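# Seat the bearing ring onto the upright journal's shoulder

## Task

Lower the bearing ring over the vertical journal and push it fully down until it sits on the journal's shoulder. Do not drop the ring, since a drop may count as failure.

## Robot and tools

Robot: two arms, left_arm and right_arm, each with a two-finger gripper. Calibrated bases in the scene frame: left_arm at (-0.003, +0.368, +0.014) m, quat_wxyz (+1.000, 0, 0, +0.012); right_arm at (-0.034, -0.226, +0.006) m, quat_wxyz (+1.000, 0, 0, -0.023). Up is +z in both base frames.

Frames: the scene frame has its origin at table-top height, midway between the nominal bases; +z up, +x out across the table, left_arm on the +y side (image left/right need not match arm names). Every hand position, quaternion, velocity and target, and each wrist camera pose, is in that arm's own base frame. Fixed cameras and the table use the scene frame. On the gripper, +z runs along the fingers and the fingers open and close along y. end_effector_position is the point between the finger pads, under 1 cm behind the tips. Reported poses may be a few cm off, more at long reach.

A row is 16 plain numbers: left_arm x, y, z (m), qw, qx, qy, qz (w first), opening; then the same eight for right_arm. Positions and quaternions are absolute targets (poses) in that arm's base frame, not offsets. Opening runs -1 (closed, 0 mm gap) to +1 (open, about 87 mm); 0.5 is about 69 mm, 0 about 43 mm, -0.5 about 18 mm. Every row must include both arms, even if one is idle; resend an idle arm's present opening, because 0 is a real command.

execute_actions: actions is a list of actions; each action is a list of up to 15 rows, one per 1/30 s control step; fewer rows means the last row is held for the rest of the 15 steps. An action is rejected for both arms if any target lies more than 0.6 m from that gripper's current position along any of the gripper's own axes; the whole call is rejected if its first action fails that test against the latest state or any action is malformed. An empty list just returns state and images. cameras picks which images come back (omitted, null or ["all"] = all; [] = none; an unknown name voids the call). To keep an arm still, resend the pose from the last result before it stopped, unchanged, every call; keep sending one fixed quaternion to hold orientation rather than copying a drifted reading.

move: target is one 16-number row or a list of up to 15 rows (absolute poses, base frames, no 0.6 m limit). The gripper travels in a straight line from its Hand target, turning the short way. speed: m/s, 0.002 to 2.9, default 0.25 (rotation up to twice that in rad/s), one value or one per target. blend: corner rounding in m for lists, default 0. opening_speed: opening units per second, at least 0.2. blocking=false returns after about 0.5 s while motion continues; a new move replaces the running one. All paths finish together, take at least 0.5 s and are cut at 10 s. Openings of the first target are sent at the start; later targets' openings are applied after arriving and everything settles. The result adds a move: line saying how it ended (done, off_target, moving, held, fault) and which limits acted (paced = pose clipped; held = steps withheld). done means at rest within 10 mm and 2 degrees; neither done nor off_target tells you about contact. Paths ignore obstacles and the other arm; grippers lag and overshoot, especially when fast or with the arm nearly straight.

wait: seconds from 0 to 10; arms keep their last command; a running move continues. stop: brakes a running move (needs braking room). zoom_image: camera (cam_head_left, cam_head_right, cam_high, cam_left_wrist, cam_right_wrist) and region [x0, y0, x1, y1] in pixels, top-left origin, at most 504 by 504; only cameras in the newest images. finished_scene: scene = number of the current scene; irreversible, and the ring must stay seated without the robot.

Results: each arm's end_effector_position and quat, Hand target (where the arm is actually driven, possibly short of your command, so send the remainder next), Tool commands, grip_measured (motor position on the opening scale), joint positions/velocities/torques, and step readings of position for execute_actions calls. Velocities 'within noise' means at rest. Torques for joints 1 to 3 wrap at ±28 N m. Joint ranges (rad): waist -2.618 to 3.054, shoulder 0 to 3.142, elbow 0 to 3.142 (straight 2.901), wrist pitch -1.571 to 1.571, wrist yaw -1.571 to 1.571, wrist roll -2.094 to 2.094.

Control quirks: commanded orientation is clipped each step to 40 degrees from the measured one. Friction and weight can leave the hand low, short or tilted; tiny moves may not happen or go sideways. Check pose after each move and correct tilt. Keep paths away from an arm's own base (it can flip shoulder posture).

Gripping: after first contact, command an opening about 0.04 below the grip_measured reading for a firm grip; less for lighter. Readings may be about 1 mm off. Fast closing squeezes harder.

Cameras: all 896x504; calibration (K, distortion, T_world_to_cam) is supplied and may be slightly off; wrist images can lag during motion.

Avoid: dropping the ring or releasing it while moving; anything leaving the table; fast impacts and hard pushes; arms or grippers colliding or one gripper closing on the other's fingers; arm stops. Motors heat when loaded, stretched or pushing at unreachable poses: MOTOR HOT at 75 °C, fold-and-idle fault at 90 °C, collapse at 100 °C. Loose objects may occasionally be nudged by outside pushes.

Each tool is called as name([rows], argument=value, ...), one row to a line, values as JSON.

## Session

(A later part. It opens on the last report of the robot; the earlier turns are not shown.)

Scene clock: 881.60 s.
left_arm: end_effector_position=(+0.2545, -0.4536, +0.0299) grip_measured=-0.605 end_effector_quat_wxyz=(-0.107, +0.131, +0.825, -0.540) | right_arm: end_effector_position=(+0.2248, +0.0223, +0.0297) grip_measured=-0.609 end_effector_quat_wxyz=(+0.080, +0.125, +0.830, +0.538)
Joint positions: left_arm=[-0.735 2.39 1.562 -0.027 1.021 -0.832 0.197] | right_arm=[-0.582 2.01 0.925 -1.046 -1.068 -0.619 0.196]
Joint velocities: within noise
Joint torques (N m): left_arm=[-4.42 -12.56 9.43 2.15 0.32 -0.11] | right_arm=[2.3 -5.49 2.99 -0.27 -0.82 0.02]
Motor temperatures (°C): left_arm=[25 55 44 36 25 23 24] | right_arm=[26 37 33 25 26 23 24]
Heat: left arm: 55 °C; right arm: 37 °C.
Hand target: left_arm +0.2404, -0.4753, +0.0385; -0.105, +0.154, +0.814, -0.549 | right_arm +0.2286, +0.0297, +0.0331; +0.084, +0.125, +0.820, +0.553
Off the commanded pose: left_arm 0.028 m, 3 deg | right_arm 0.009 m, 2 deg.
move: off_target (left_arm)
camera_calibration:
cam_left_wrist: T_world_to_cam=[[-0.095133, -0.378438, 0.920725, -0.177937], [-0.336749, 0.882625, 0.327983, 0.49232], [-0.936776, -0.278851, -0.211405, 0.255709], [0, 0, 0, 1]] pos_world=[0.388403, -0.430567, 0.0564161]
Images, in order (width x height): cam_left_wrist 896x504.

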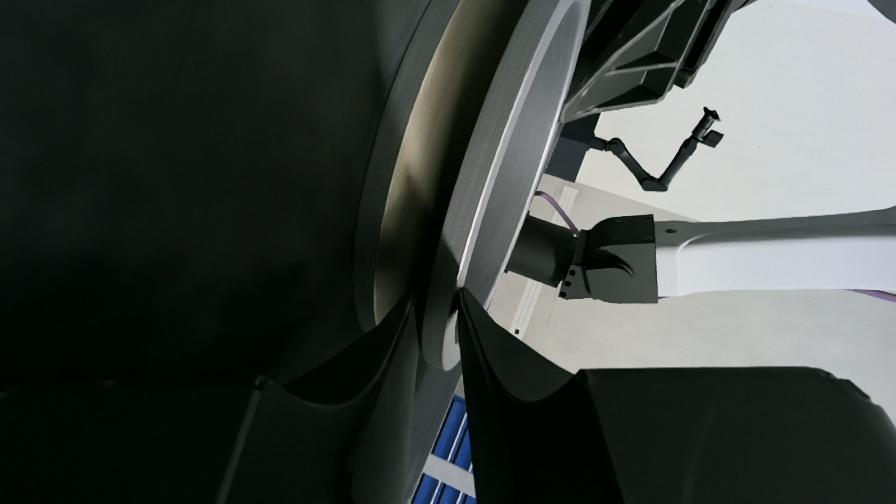

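move([
  [0.2415, -0.4770, 0.070, -0.1038, 0.1539, 0.8147, -0.5495, -0.61, 0.2290, 0.0310, 0.045, 0.0846, 0.1254, 0.8195, 0.5527, -0.62],
  [0.2415, -0.4770, 0.110, -0.1038, 0.1539, 0.8147, -0.5495, -0.61, 0.2290, 0.0310, 0.065, 0.0846, 0.1254, 0.8195, 0.5527, -0.62],
], speed=0.04, cameras=["cam_left_wrist","cam_right_wrist"])

Scene clock: 886.77 s.
left_arm: end_effector_position=(+0.2494, -0.4526, +0.0357) grip_measured=-0.609 end_effector_quat_wxyz=(-0.117, +0.105, +0.858, -0.488) | right_arm: end_effector_position=(+0.2222, +0.0189, +0.0330) grip_measured=-0.619 end_effector_quat_wxyz=(+0.083, +0.108, +0.845, +0.517)
Joint positions: left_arm=[-0.755 2.357 1.62 -0.239 0.929 -0.816 0.196] | right_arm=[-0.579 1.96 0.925 -1.053 -1.024 -0.619 0.191]
Joint velocities: within noise
Joint torques (N m): left_arm=[-2.58 -21.34 11.49 1.89 1.28 -0.09] | right_arm=[2.02 -8.39 5.49 -1.26 -1.22 0.11]
Motor temperatures (°C): left_arm=[25 58 45 36 25 23 24] | right_arm=[26 37 33 25 26 23 24]
Heat: left arm: 58 °C; right arm: 37 °C.
Hand target: left_arm +0.2387, -0.4724, +0.1071; -0.106, +0.157, +0.815, -0.547 | right_arm +0.2287, +0.0295, +0.0618; +0.085, +0.127, +0.820, +0.551
Off the commanded pose: left_arm 0.079 m, 10 deg | right_arm 0.035 m, 5 deg.
move: off_target (left_arm, right_arm)
camera_calibration:
cam_left_wrist: T_world_to_cam=[[-0.0610409, -0.496599, 0.865831, -0.243408], [-0.352215, 0.822363, 0.446837, 0.460187], [-0.933926, -0.277684, -0.225108, 0.252689], [0, 0, 0, 1]] pos_world=[0.38322, -0.42915, 0.062004]
cam_right_wrist: T_world_to_cam=[[-0.0931094, -0.445104, -0.890625, 0.0579983], [-0.816604, -0.477633, 0.324076, 0.203192], [-0.569639, 0.757462, -0.319002, 0.260512], [0, 0, 0, 1]] pos_world=[0.319725, -0.0744613, 0.0689089]
Images, in order (width x height): cam_left_wrist 896x504, cam_right_wrist 896x504.

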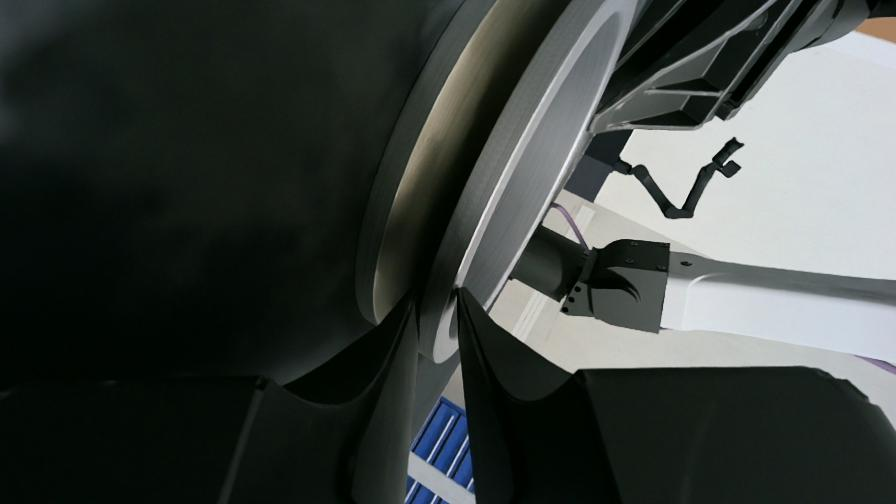

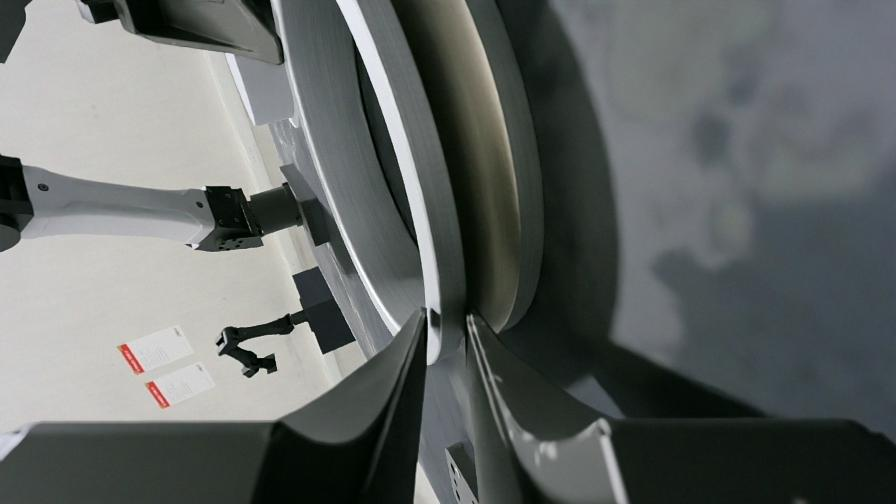

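move(target=[0.2465, -0.4770, 0.135, -0.1038, 0.1539, 0.8147, -0.5495, -0.61, 0.2310, 0.0330, 0.082, 0.0846, 0.1254, 0.8195, 0.5527, -0.62], speed=0.04, cameras=["cam_left_wrist","cam_right_wrist","cam_high"])

Scene clock: 891.30 s.
left_arm: end_effector_position=(+0.2466, -0.4749, +0.1163) grip_measured=-0.610 end_effector_quat_wxyz=(-0.108, +0.150, +0.822, -0.539) | right_arm: end_effector_position=(+0.2248, +0.0339, +0.0731) grip_measured=-0.620 end_effector_quat_wxyz=(+0.071, +0.130, +0.820, +0.553)
Joint positions: left_arm=[-0.779 2.286 1.754 -0.302 1.008 -0.836 0.195] | right_arm=[-0.55 1.894 0.952 -1.196 -1.105 -0.591 0.19]
Joint velocities: within noise
Joint torques (N m): left_arm=[-0.05 -15.5 8.81 1.64 0.48 0.04] | right_arm=[0.53 -7.42 5.7 -0.48 -0.53 0.06]
Motor temperatures (°C): left_arm=[25 62 45 36 25 23 24] | right_arm=[26 38 33 26 26 23 24]
Heat: left arm: 62 °C; right arm: 38 °C.
Hand target: left_arm +0.2464, -0.4767, +0.1348; -0.104, +0.154, +0.815, -0.549 | right_arm +0.2307, +0.0330, +0.0818; +0.085, +0.125, +0.819, +0.553
Off the commanded pose: left_arm 0.019 m, 2 deg | right_arm 0.011 m, 2 deg.
move: off_target (left_arm, right_arm)
camera_calibration:
cam_left_wrist: T_world_to_cam=[[-0.125235, -0.369184, 0.92088, -0.254521], [-0.313377, 0.895388, 0.316346, 0.481766], [-0.941335, -0.248965, -0.227828, 0.277782], [0, 0, 0, 1]] pos_world=[0.380585, -0.456174, 0.145265]
cam_right_wrist: T_world_to_cam=[[-0.130837, -0.357698, -0.924626, 0.108733], [-0.818695, -0.487003, 0.304248, 0.201765], [-0.559125, 0.796794, -0.229127, 0.253184], [0, 0, 0, 1]] pos_world=[0.320972, -0.0645814, 0.0971622]
Images, in order (width x height): cam_high 896x504, cam_left_wrist 896x504, cam_right_wrist 896x504.

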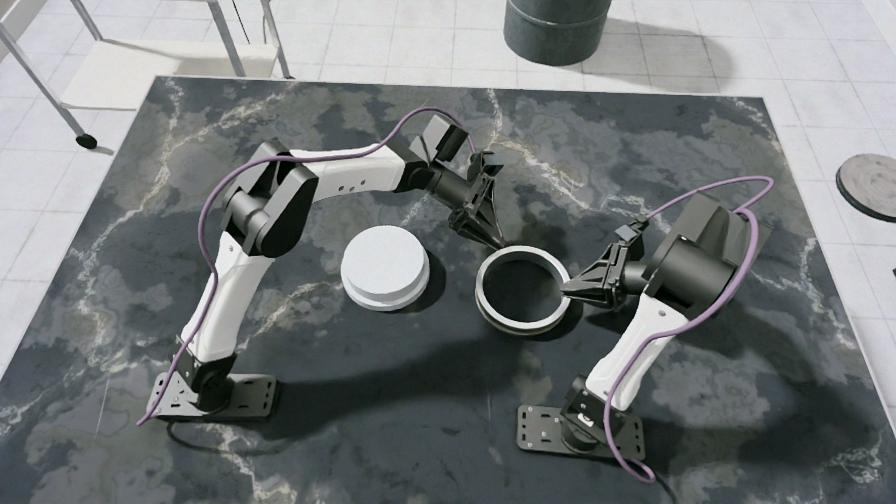

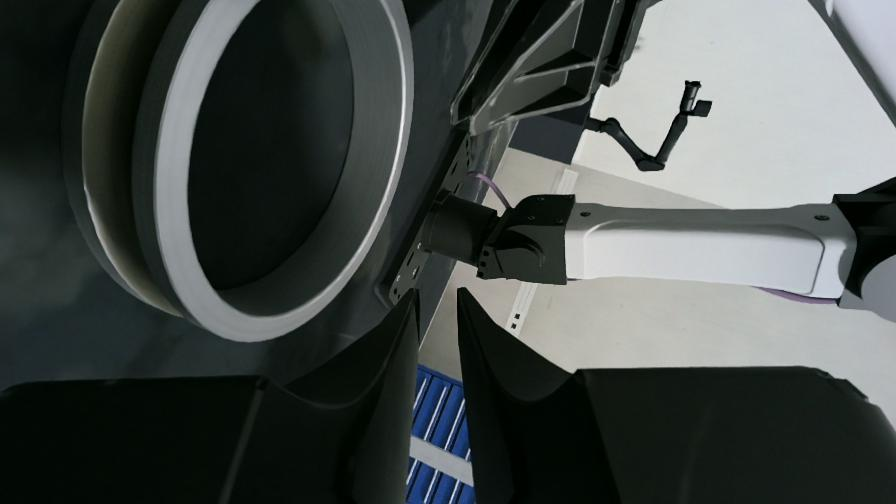

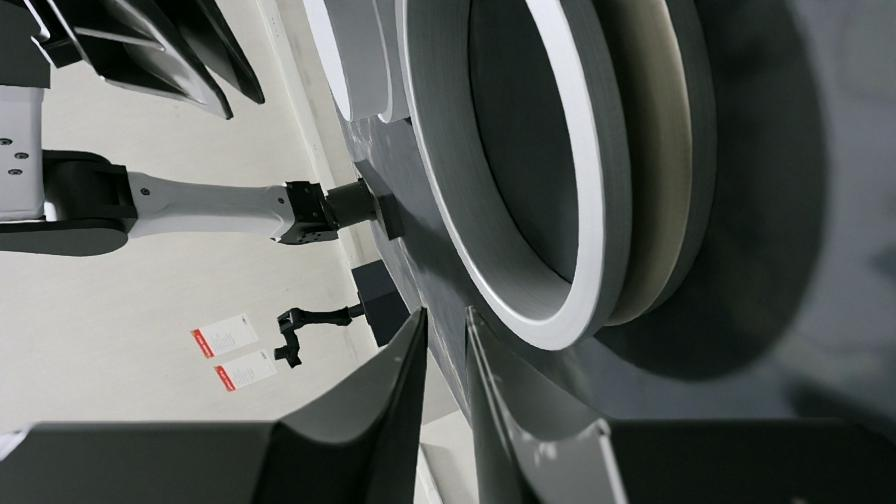

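zoom_image(camera="cam_high", region=[380, 100, 660, 340])

move(target=[0.20, -0.20, 0.20, -0.1038, 0.1539, 0.8147, -0.5495, -0.30, 0.2050, -0.0400, 0.1, 0.0846, 0.1254, 0.8195, 0.5527, -0.4], speed=0.2)

Scaled by 1.800 from the camera's 896x504 image, which has a finer 1280x720 frame.

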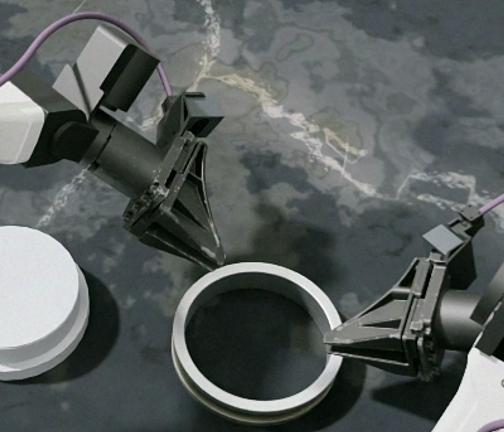

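Scene clock: 933.57 s.
left_arm: end_effector_position=(+0.1977, -0.1992, +0.1998) grip_measured=-0.300 end_effector_quat_wxyz=(-0.103, +0.147, +0.814, -0.553) | right_arm: end_effector_position=(+0.2043, -0.0352, +0.0975) grip_measured=-0.400 end_effector_quat_wxyz=(+0.087, +0.147, +0.821, +0.545)
Joint positions: left_arm=[-0.205 1.795 1.405 -1.557 1.164 0.402 0.35] | right_arm=[-0.815 1.97 1.136 -1.563 -0.957 -0.906 0.3]
Joint velocities: within noise
Joint torques (N m): left_arm=[-0.46 -6.43 8.18 -0.32 0.4 0.34] | right_arm=[-0.08 -6.63 5.85 -0.92 -0.22 -0.19]
Motor temperatures (°C): left_arm=[25 80 45 36 25 23 24] | right_arm=[26 42 35 25 25 23 24]
Heat: left arm: 80 °C; right arm: 42 °C. Fold the left arm in close to its base, or ease its load, before you think long.
Hand target: left_arm +0.2000, -0.2000, +0.2000; -0.103, +0.154, +0.815, -0.549 | right_arm +0.2052, -0.0396, +0.0996; +0.093, +0.136, +0.827, +0.537
Off the commanded pose: left_arm 0.002 m, 1 deg | right_arm 0.005 m, 3 deg.
MOTOR HOT: joint 2 (shoulder) of the left arm reports 80 °C; the controller's stop level is 90 °C. To cool a motor, set the load down, stop pushing, or move to a pose that needs little force.
joint sent to its limit (right arm) — joint 4 (wrist pitch), lower limit. The joint targets are off in orientation, not in position.
move: off_target (right_arm)
camera_calibration:
cam_left_wrist: T_world_to_cam=[[-0.120402, -0.341282, 0.932218, -0.233309], [-0.322459, 0.901574, 0.288416, 0.201741], [-0.938895, -0.265877, -0.218601, 0.313697], [0, 0, 0, 1]] pos_world=[0.331491, -0.178104, 0.227884]
cam_right_wrist: T_world_to_cam=[[-0.143163, -0.365095, -0.919897, 0.105727], [-0.841823, -0.443831, 0.307163, 0.149919], [-0.520422, 0.818364, -0.243805, 0.296672], [0, 0, 0, 1]] pos_world=[0.295736, -0.137647, 0.123538]

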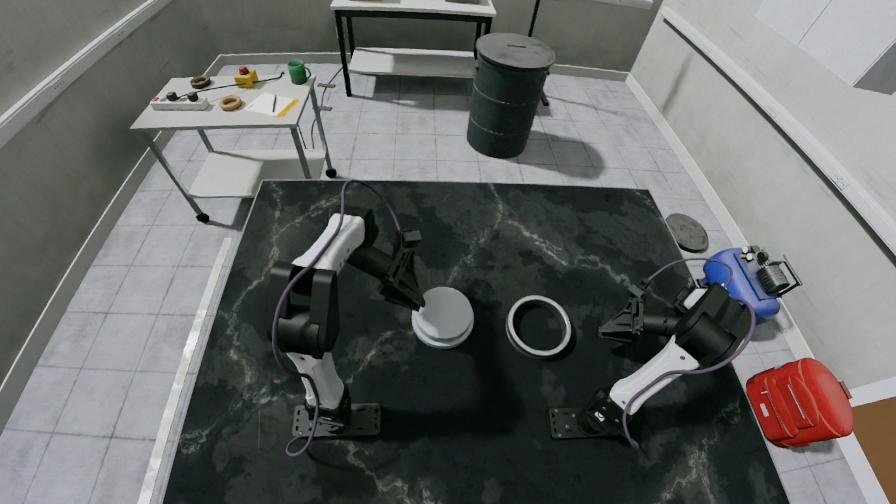

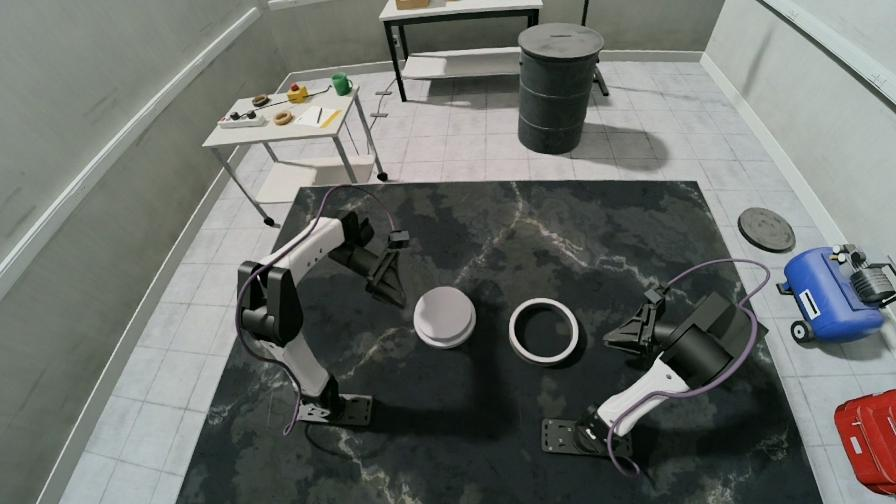

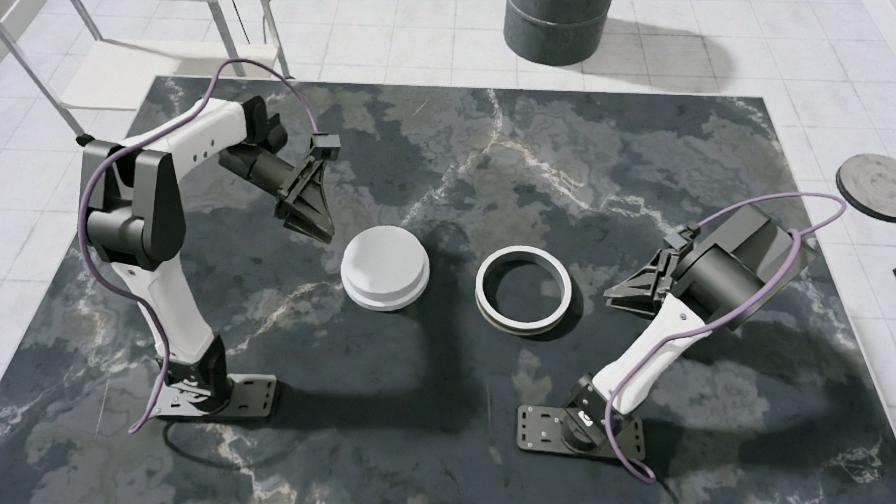

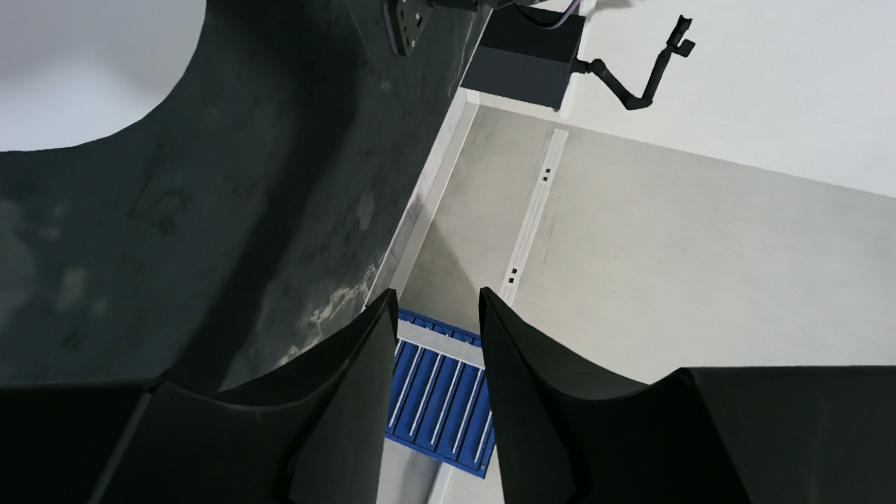

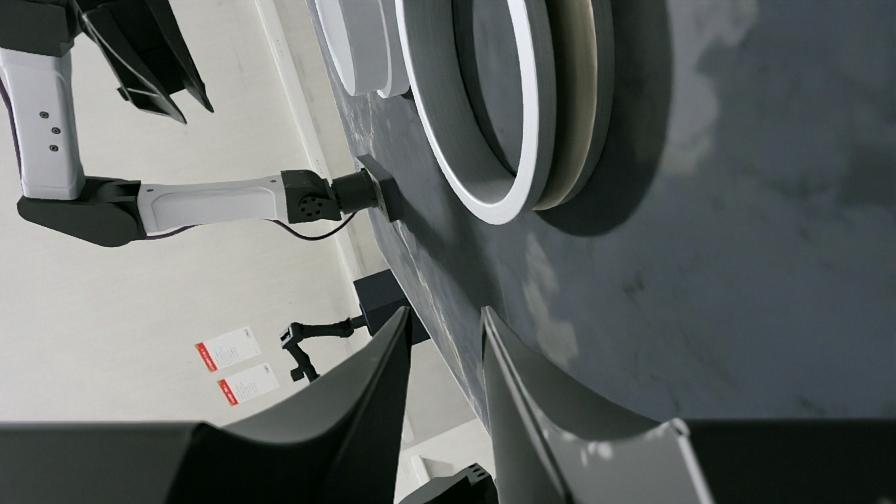

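move([
  [0.15, -0.12, 0.15, -0.1038, 0.1539, 0.8147, -0.5495, -0.30, 0.23, 0.06, 0.16, 0, 0.9397, 0.342, 0, -1],
  [0.15, -0.12, 0.15, -0.1038, 0.1539, 0.8147, -0.5495, -0.30, 0.245, 0.110, 0.10, 0, 0.9397, 0.342, 0, -1],
], speed=0.2, cameras=["cam_high","cam_head_right","cam_right_wrist"])

Scene clock: 963.17 s.
left_arm: end_effector_position=(+0.1540, -0.1228, +0.1471) grip_measured=-0.300 end_effector_quat_wxyz=(-0.069, +0.123, +0.841, -0.522) | right_arm: end_effector_position=(+0.2446, +0.1066, +0.1035) grip_measured=-0.970 end_effector_quat_wxyz=(-0.138, +0.831, +0.537, +0.037)
Joint positions: left_arm=[0.071 1.66 1.056 -1.568 1.001 0.698 0.35] | right_arm=[0.092 1.491 1.092 -1.236 -0.28 2.077 0.015]
Joint velocities: within noise
Joint torques (N m): left_arm=[0.53 -8.03 4.42 -0.76 0.32 0.39] | right_arm=[0.73 -3.52 4.98 0.48 -0.23 0.18]
Motor temperatures (°C): left_arm=[24 63 43 33 25 23 24] | right_arm=[26 39 35 26 25 23 24]
Heat: left arm: 63 °C; right arm: 39 °C.
Hand target: left_arm +0.1501, -0.1210, +0.1490; -0.063, +0.129, +0.842, -0.519 | right_arm +0.2450, +0.1093, +0.1001; -0.144, +0.833, +0.533, +0.038
Off the commanded pose: left_arm 0.006 m, 7 deg | right_arm 0.005 m, 31 deg.
MOTOR HOT: cleared for the motors of the left arm.
joint sent to its limit (left arm) — joint 4 (wrist pitch), lower limit. The joint targets are off in orientation, not in position.
joint sent to its limit (right arm) — joint 6 (wrist roll), upper limit. The joint targets are off in orientation, not in position.
move: off_target (left_arm, right_arm)
camera_calibration:
cam_right_wrist: T_world_to_cam=[[-0.905279, 0.379916, 0.190089, 0.160864], [0.336259, 0.367373, 0.86716, -0.187753], [0.259614, 0.848941, -0.460325, 0.0313684], [0, 0, 0, 1]] pos_world=[0.200617, -0.0187692, 0.146674]
Images, in order (width x height): cam_head_right 896x504, cam_high 896x504, cam_right_wrist 896x504.

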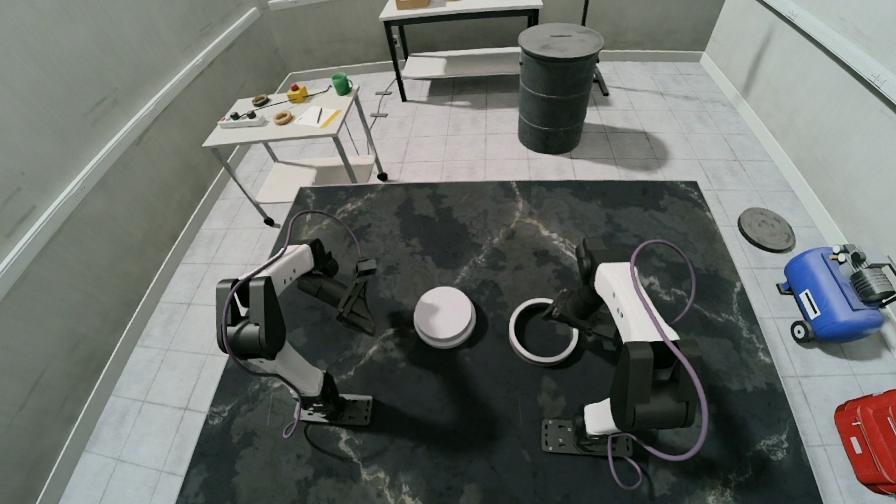

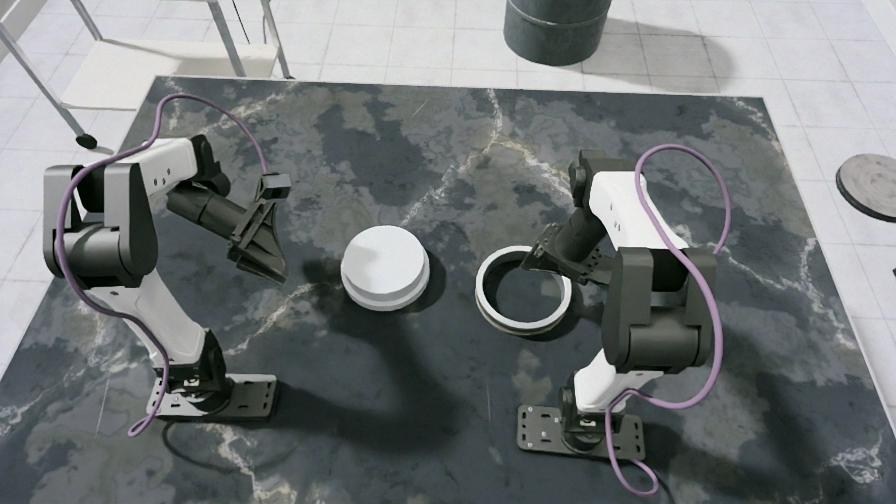

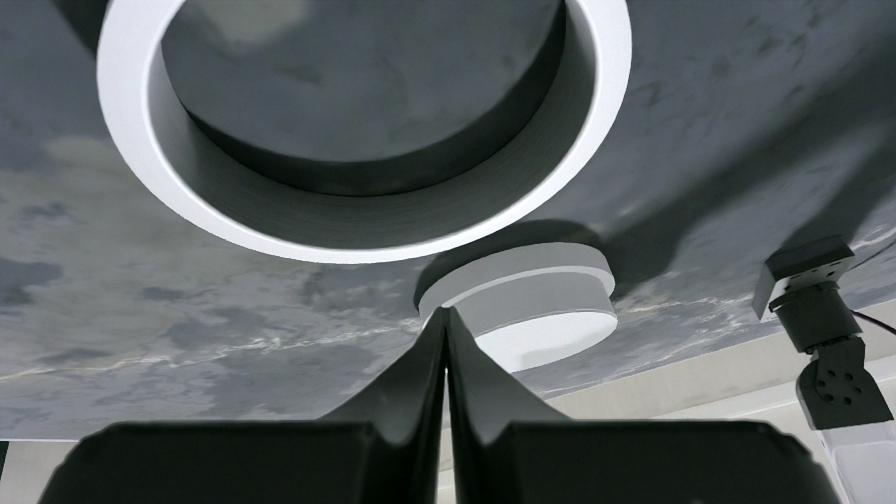

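move([
  [0.15, -0.12, 0.15, -0.069, 0.123, 0.841, -0.522, -0.30, 0.235, 0.110, 0.13, 0, -0.342, 0.9397, 0, -1],
  [0.15, -0.12, 0.15, -0.069, 0.123, 0.841, -0.522, -0.30, 0.240, 0.115, 0.08, 0, -0.342, 0.9397, 0, -1],
], speed=0.5, cameras=["cam_high","cam_head_right","cam_right_wrist"])

Scene clock: 972.43 s.
left_arm: end_effector_position=(+0.1546, -0.1220, +0.1471) grip_measured=-0.300 end_effector_quat_wxyz=(-0.068, +0.121, +0.841, -0.523) | right_arm: end_effector_position=(+0.2393, +0.1165, +0.0855) grip_measured=-0.971 end_effector_quat_wxyz=(+0.002, -0.334, +0.942, +0.007)
Joint positions: left_arm=[0.076 1.66 1.056 -1.568 1.001 0.698 0.35] | right_arm=[0.476 1.709 1.311 -1.167 -0.013 -0.206 0.015]
Joint velocities: within noise
Joint torques (N m): left_arm=[0.51 -8.02 4.15 -0.77 0.34 0.23] | right_arm=[0.7 -5.23 4.97 0.74 0.07 -0.1]
Motor temperatures (°C): left_arm=[24 61 42 33 25 23 24] | right_arm=[26 39 36 25 25 23 24]
Heat: left arm: 61 °C; right arm: 39 °C.
Hand target: left_arm +0.1502, -0.1206, +0.1493; -0.066, +0.121, +0.843, -0.520 | right_arm +0.2399, +0.1150, +0.0801; +0.000, -0.342, +0.940, +0.000
Off the commanded pose: left_arm 0.006 m, 0 deg | right_arm 0.006 m, 1 deg.
joint sent to its limit (left arm) — joint 4 (wrist pitch), lower limit. The joint targets still meet the commanded pose.
move: done
camera_calibration:
cam_right_wrist: T_world_to_cam=[[0.63363, -0.773569, -0.0102356, -0.061044], [-0.501175, -0.420519, 0.756298, 0.127673], [-0.589353, -0.474084, -0.654147, 0.389921], [0, 0, 0, 1]] pos_world=[0.332467, 0.191322, 0.157882]
Images, in order (width x height): cam_head_right 896x504, cam_high 896x504, cam_right_wrist 896x504.

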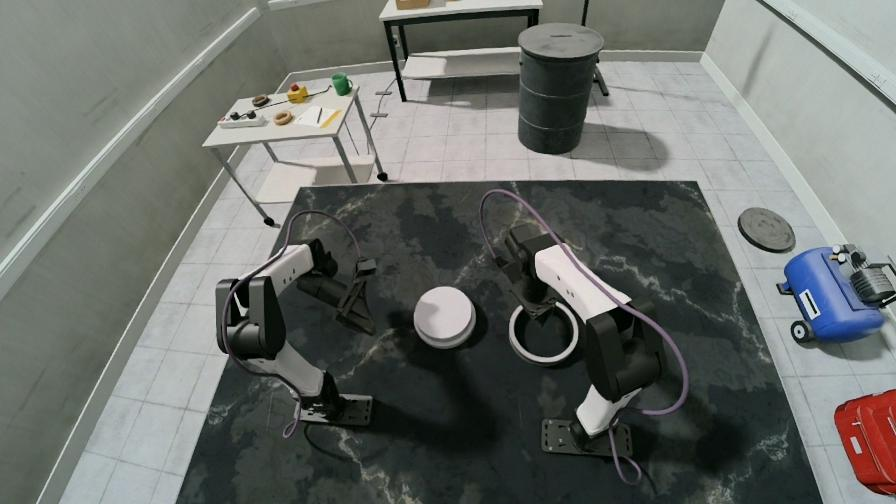

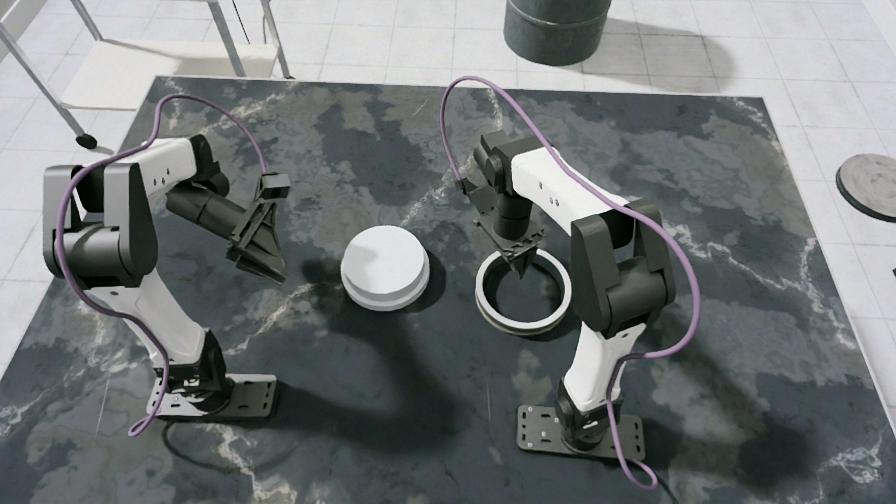

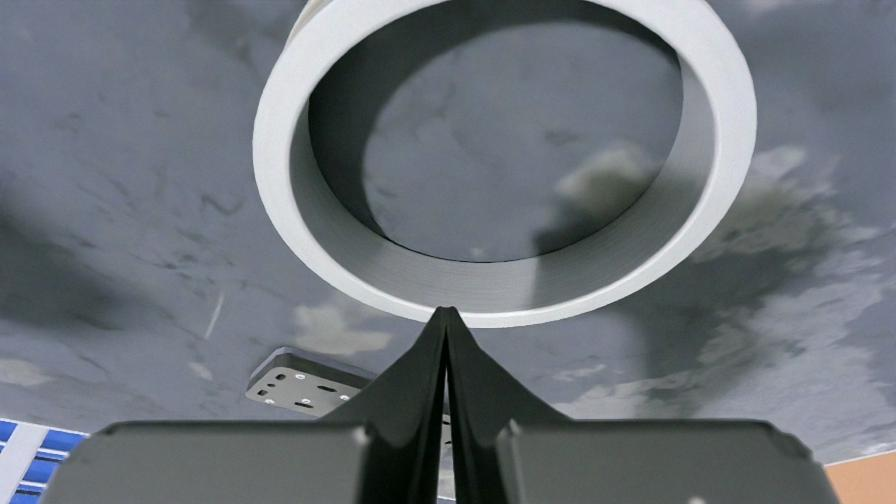

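move([
  [0.15, -0.12, 0.15, -0.069, 0.123, 0.841, -0.522, -0.30, 0.240, 0.115, 0.012, 0, -0.342, 0.9397, 0, -1],
  [0.15, -0.12, 0.15, -0.069, 0.123, 0.841, -0.522, -0.30, 0.205, 0.150, 0.012, 0, -0.342, 0.9397, 0, -1],
], speed=[0.06,0.05], cameras=["cam_high","cam_head_right","cam_right_wrist"])

Scene clock: 977.97 s.
left_arm: end_effector_position=(+0.1546, -0.1220, +0.1471) grip_measured=-0.300 end_effector_quat_wxyz=(-0.068, +0.121, +0.841, -0.523) | right_arm: end_effector_position=(+0.2051, +0.1484, +0.0105) grip_measured=-0.971 end_effector_quat_wxyz=(-0.013, -0.345, +0.938, -0.001)
Joint positions: left_arm=[0.076 1.66 1.056 -1.568 1.001 0.698 0.35] | right_arm=[0.635 1.782 1.078 -0.892 -0.004 -0.07 0.015]
Joint velocities: within noise
Joint torques (N m): left_arm=[0.53 -8.02 4.16 -0.77 0.33 0.24] | right_arm=[0.79 -7.68 4.19 0.72 -0.01 0.14]
Motor temperatures (°C): left_arm=[24 60 41 32 25 23 24] | right_arm=[26 39 35 25 25 23 24]
Heat: left arm: 60 °C; right arm: 39 °C.
Hand target: left_arm +0.1502, -0.1206, +0.1493; -0.066, +0.121, +0.843, -0.520 | right_arm +0.2050, +0.1499, +0.0120; +0.000, -0.342, +0.940, +0.000
Off the commanded pose: left_arm 0.006 m, 0 deg | right_arm 0.002 m, 1 deg.
joint sent to its limit (left arm) — joint 4 (wrist pitch), lower limit. The joint targets still meet the commanded pose.
move: done
camera_calibration:
cam_right_wrist: T_world_to_cam=[[0.651129, -0.758955, -0.0042579, -0.0212557], [-0.475469, -0.412278, 0.777146, 0.173997], [-0.591575, -0.503997, -0.629306, 0.340409], [0, 0, 0, 1]] pos_world=[0.297948, 0.227169, 0.07891]
Images, in order (width x height): cam_head_right 896x504, cam_high 896x504, cam_right_wrist 896x504.

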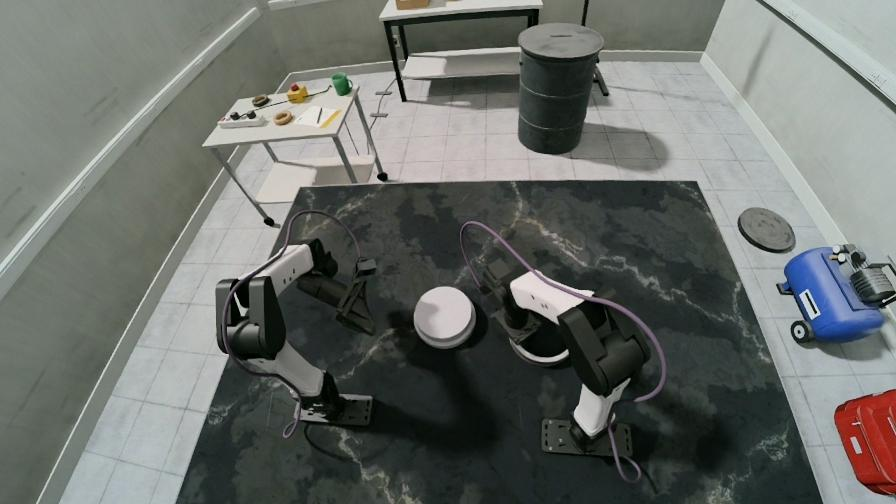

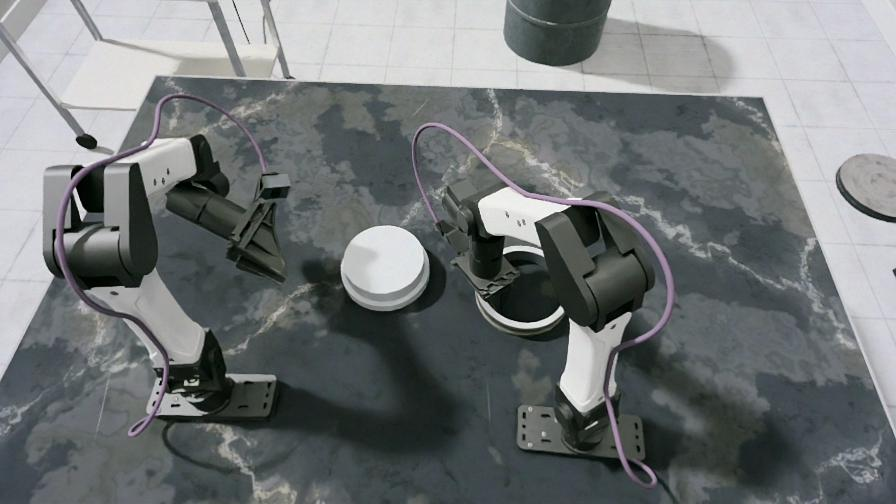

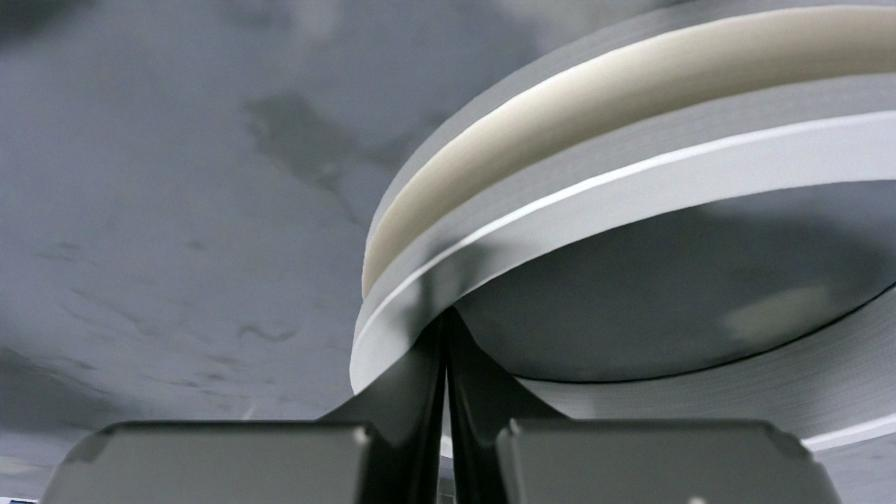

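move([
  [0.15, -0.12, 0.15, -0.069, 0.123, 0.841, -0.522, -0.30, 0.195, 0.155, 0.012, 0, 0.0872, 0.9962, 0, -1],
  [0.15, -0.12, 0.15, -0.069, 0.123, 0.841, -0.522, -0.30, 0.155, 0.193, 0.010, 0, 0.0872, 0.9962, 0, -1],
], speed=[0.3,0.05], cameras=["cam_high","cam_head_right","cam_right_wrist"])

Scene clock: 989.27 s.
left_arm: end_effector_position=(+0.1546, -0.1220, +0.1471) grip_measured=-0.300 end_effector_quat_wxyz=(-0.068, +0.121, +0.841, -0.523) | right_arm: end_effector_position=(+0.1607, +0.1865, +0.0089) grip_measured=-0.971 end_effector_quat_wxyz=(+0.004, +0.081, +0.997, -0.017)
Joint positions: left_arm=[0.076 1.66 1.056 -1.568 1.001 0.698 0.35] | right_arm=[0.746 1.691 0.969 -0.869 0.029 0.909 0.015]
Joint velocities: within noise
Joint torques (N m): left_arm=[0.51 -8.01 4.18 -0.76 0.33 0.24] | right_arm=[1.37 -6.71 4 0.69 -0.24 0.28]
Motor temperatures (°C): left_arm=[24 58 40 32 25 23 24] | right_arm=[26 41 35 25 25 23 24]
Heat: left arm: 58 °C; right arm: 41 °C.
Hand target: left_arm +0.1502, -0.1206, +0.1493; -0.066, +0.121, +0.843, -0.520 | right_arm +0.1551, +0.1929, +0.0101; -0.001, +0.087, +0.996, +0.000
Off the commanded pose: left_arm 0.006 m, 0 deg | right_arm 0.009 m, 2 deg.
joint sent to its limit (left arm) — joint 4 (wrist pitch), lower limit. The joint targets still meet the commanded pose.
move: done
camera_calibration:
cam_right_wrist: T_world_to_cam=[[-0.157874, -0.986835, 0.0351134, 0.208707], [-0.643481, 0.129787, 0.754379, 0.0959377], [-0.749004, 0.0965022, -0.6555, 0.245985], [0, 0, 0, 1]] pos_world=[0.278927, 0.16977, 0.0815412]
Images, in order (width x height): cam_head_right 896x504, cam_high 896x504, cam_right_wrist 896x504.

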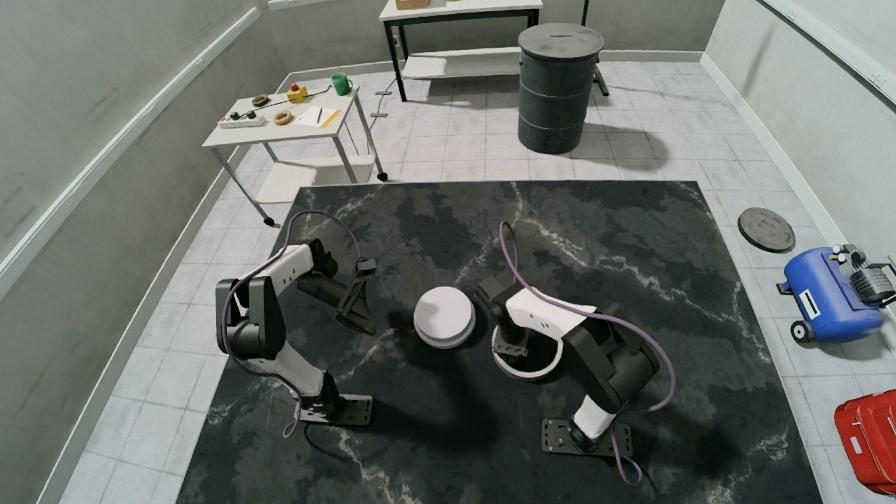

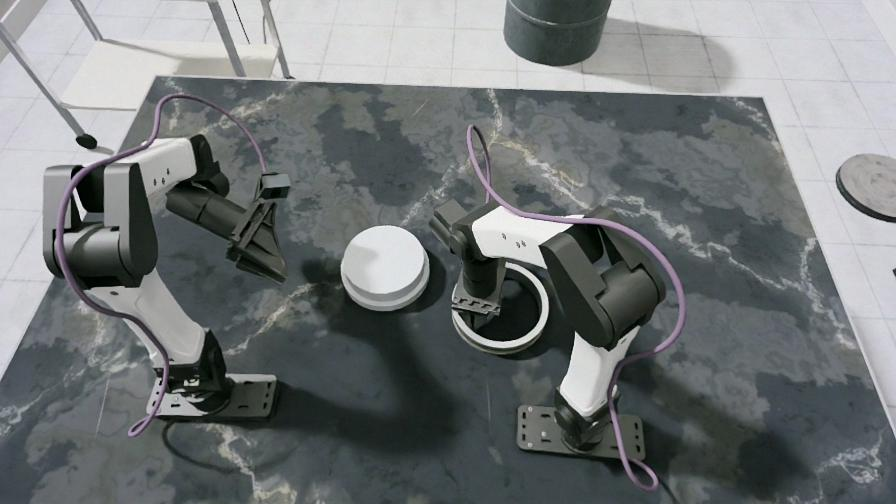

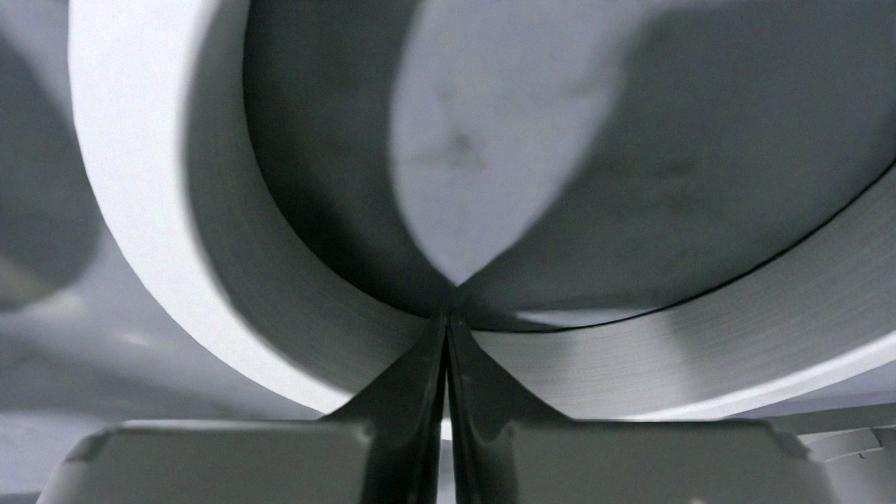

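move([
  [0.15, -0.12, 0.15, -0.069, 0.123, 0.841, -0.522, -0.30, 0.120, 0.220, 0.010, 0, 0.0872, 0.9962, 0, -1],
  [0.15, -0.12, 0.15, -0.069, 0.123, 0.841, -0.522, -0.30, 0.140, 0.190, 0.020, 0, 0.0872, 0.9962, 0, -1],
  [0.15, -0.12, 0.15, -0.069, 0.123, 0.841, -0.522, -0.30, 0.160, 0.170, 0.12, 0, 0.0872, 0.9962, 0, -1],
  [0.15, -0.12, 0.15, -0.069, 0.123, 0.841, -0.522, -0.30, 0.160, 0.03, 0.17, 0, 0.0872, 0.9962, 0, -1],
], speed=[0.05,0.1,0.12,0.2], cameras=["cam_high","cam_head_right","cam_head_left","cam_right_wrist"])

Scene clock: 1000.63 s.
left_arm: end_effector_position=(+0.1546, -0.1220, +0.1471) grip_measured=-0.300 end_effector_quat_wxyz=(-0.068, +0.121, +0.841, -0.523) | right_arm: end_effector_position=(+0.1587, +0.0293, +0.1617) grip_measured=-0.971 end_effector_quat_wxyz=(-0.010, +0.090, +0.996, -0.008)
Joint positions: left_arm=[0.076 1.66 1.056 -1.568 1.001 0.698 0.35] | right_arm=[0.118 1.331 1.252 -1.514 0.011 0.299 0.015]
Joint velocities: within noise
Joint torques (N m): left_arm=[0.54 -8.02 4.15 -0.77 0.34 0.24] | right_arm=[-0.32 -3.79 8.47 0.41 -0.1 -0.13]
Motor temperatures (°C): left_arm=[24 56 39 32 25 23 24] | right_arm=[26 40 35 25 25 23 24]
Heat: left arm: 56 °C; right arm: 40 °C.
Hand target: left_arm +0.1502, -0.1206, +0.1493; -0.066, +0.121, +0.843, -0.520 | right_arm +0.1599, +0.0300, +0.1698; +0.000, +0.087, +0.996, +0.000
Off the commanded pose: left_arm 0.006 m, 0 deg | right_arm 0.008 m, 1 deg.
joint sent to its limit (left arm) — joint 4 (wrist pitch), lower limit. The joint targets still meet the commanded pose.
move: done
camera_calibration:
cam_right_wrist: T_world_to_cam=[[-0.175366, -0.984331, 0.0183989, 0.0533244], [-0.621887, 0.125243, 0.773027, -0.00658775], [-0.763219, 0.124121, -0.634106, 0.357784], [0, 0, 0, 1]] pos_world=[0.278322, 0.00890554, 0.230984]
Images, in order (width x height): cam_head_left 896x504, cam_head_right 896x504, cam_high 896x504, cam_right_wrist 896x504.

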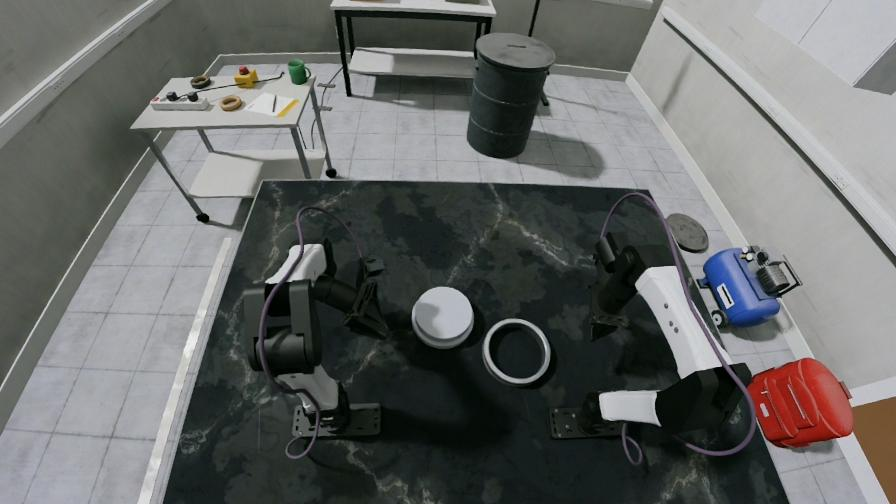

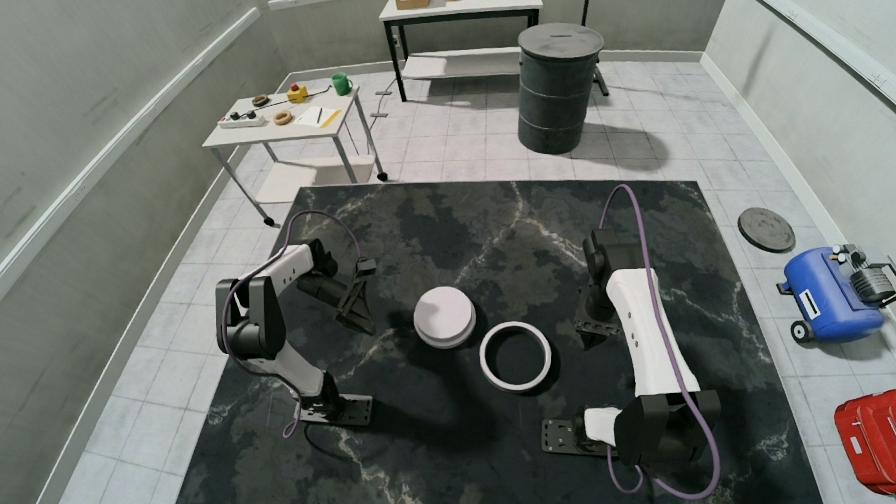

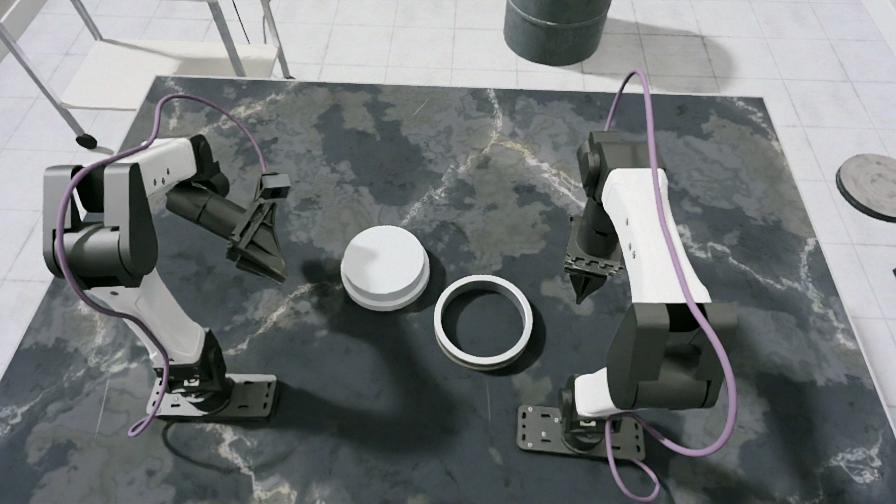

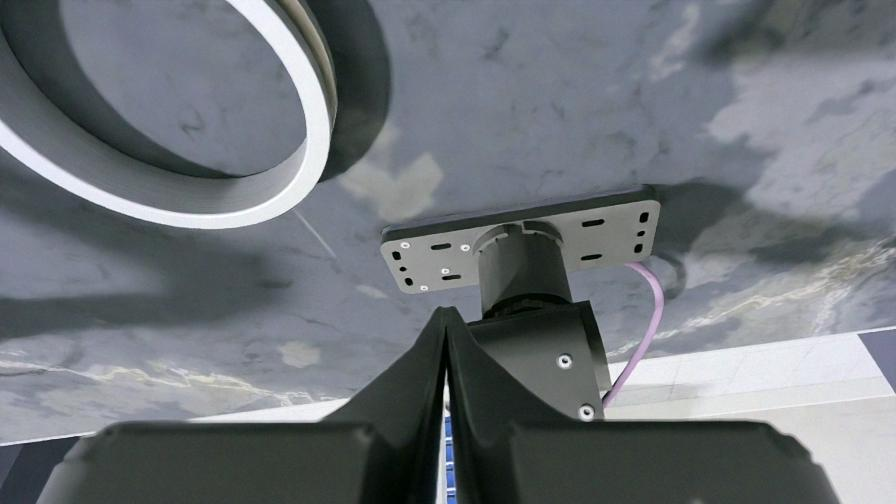

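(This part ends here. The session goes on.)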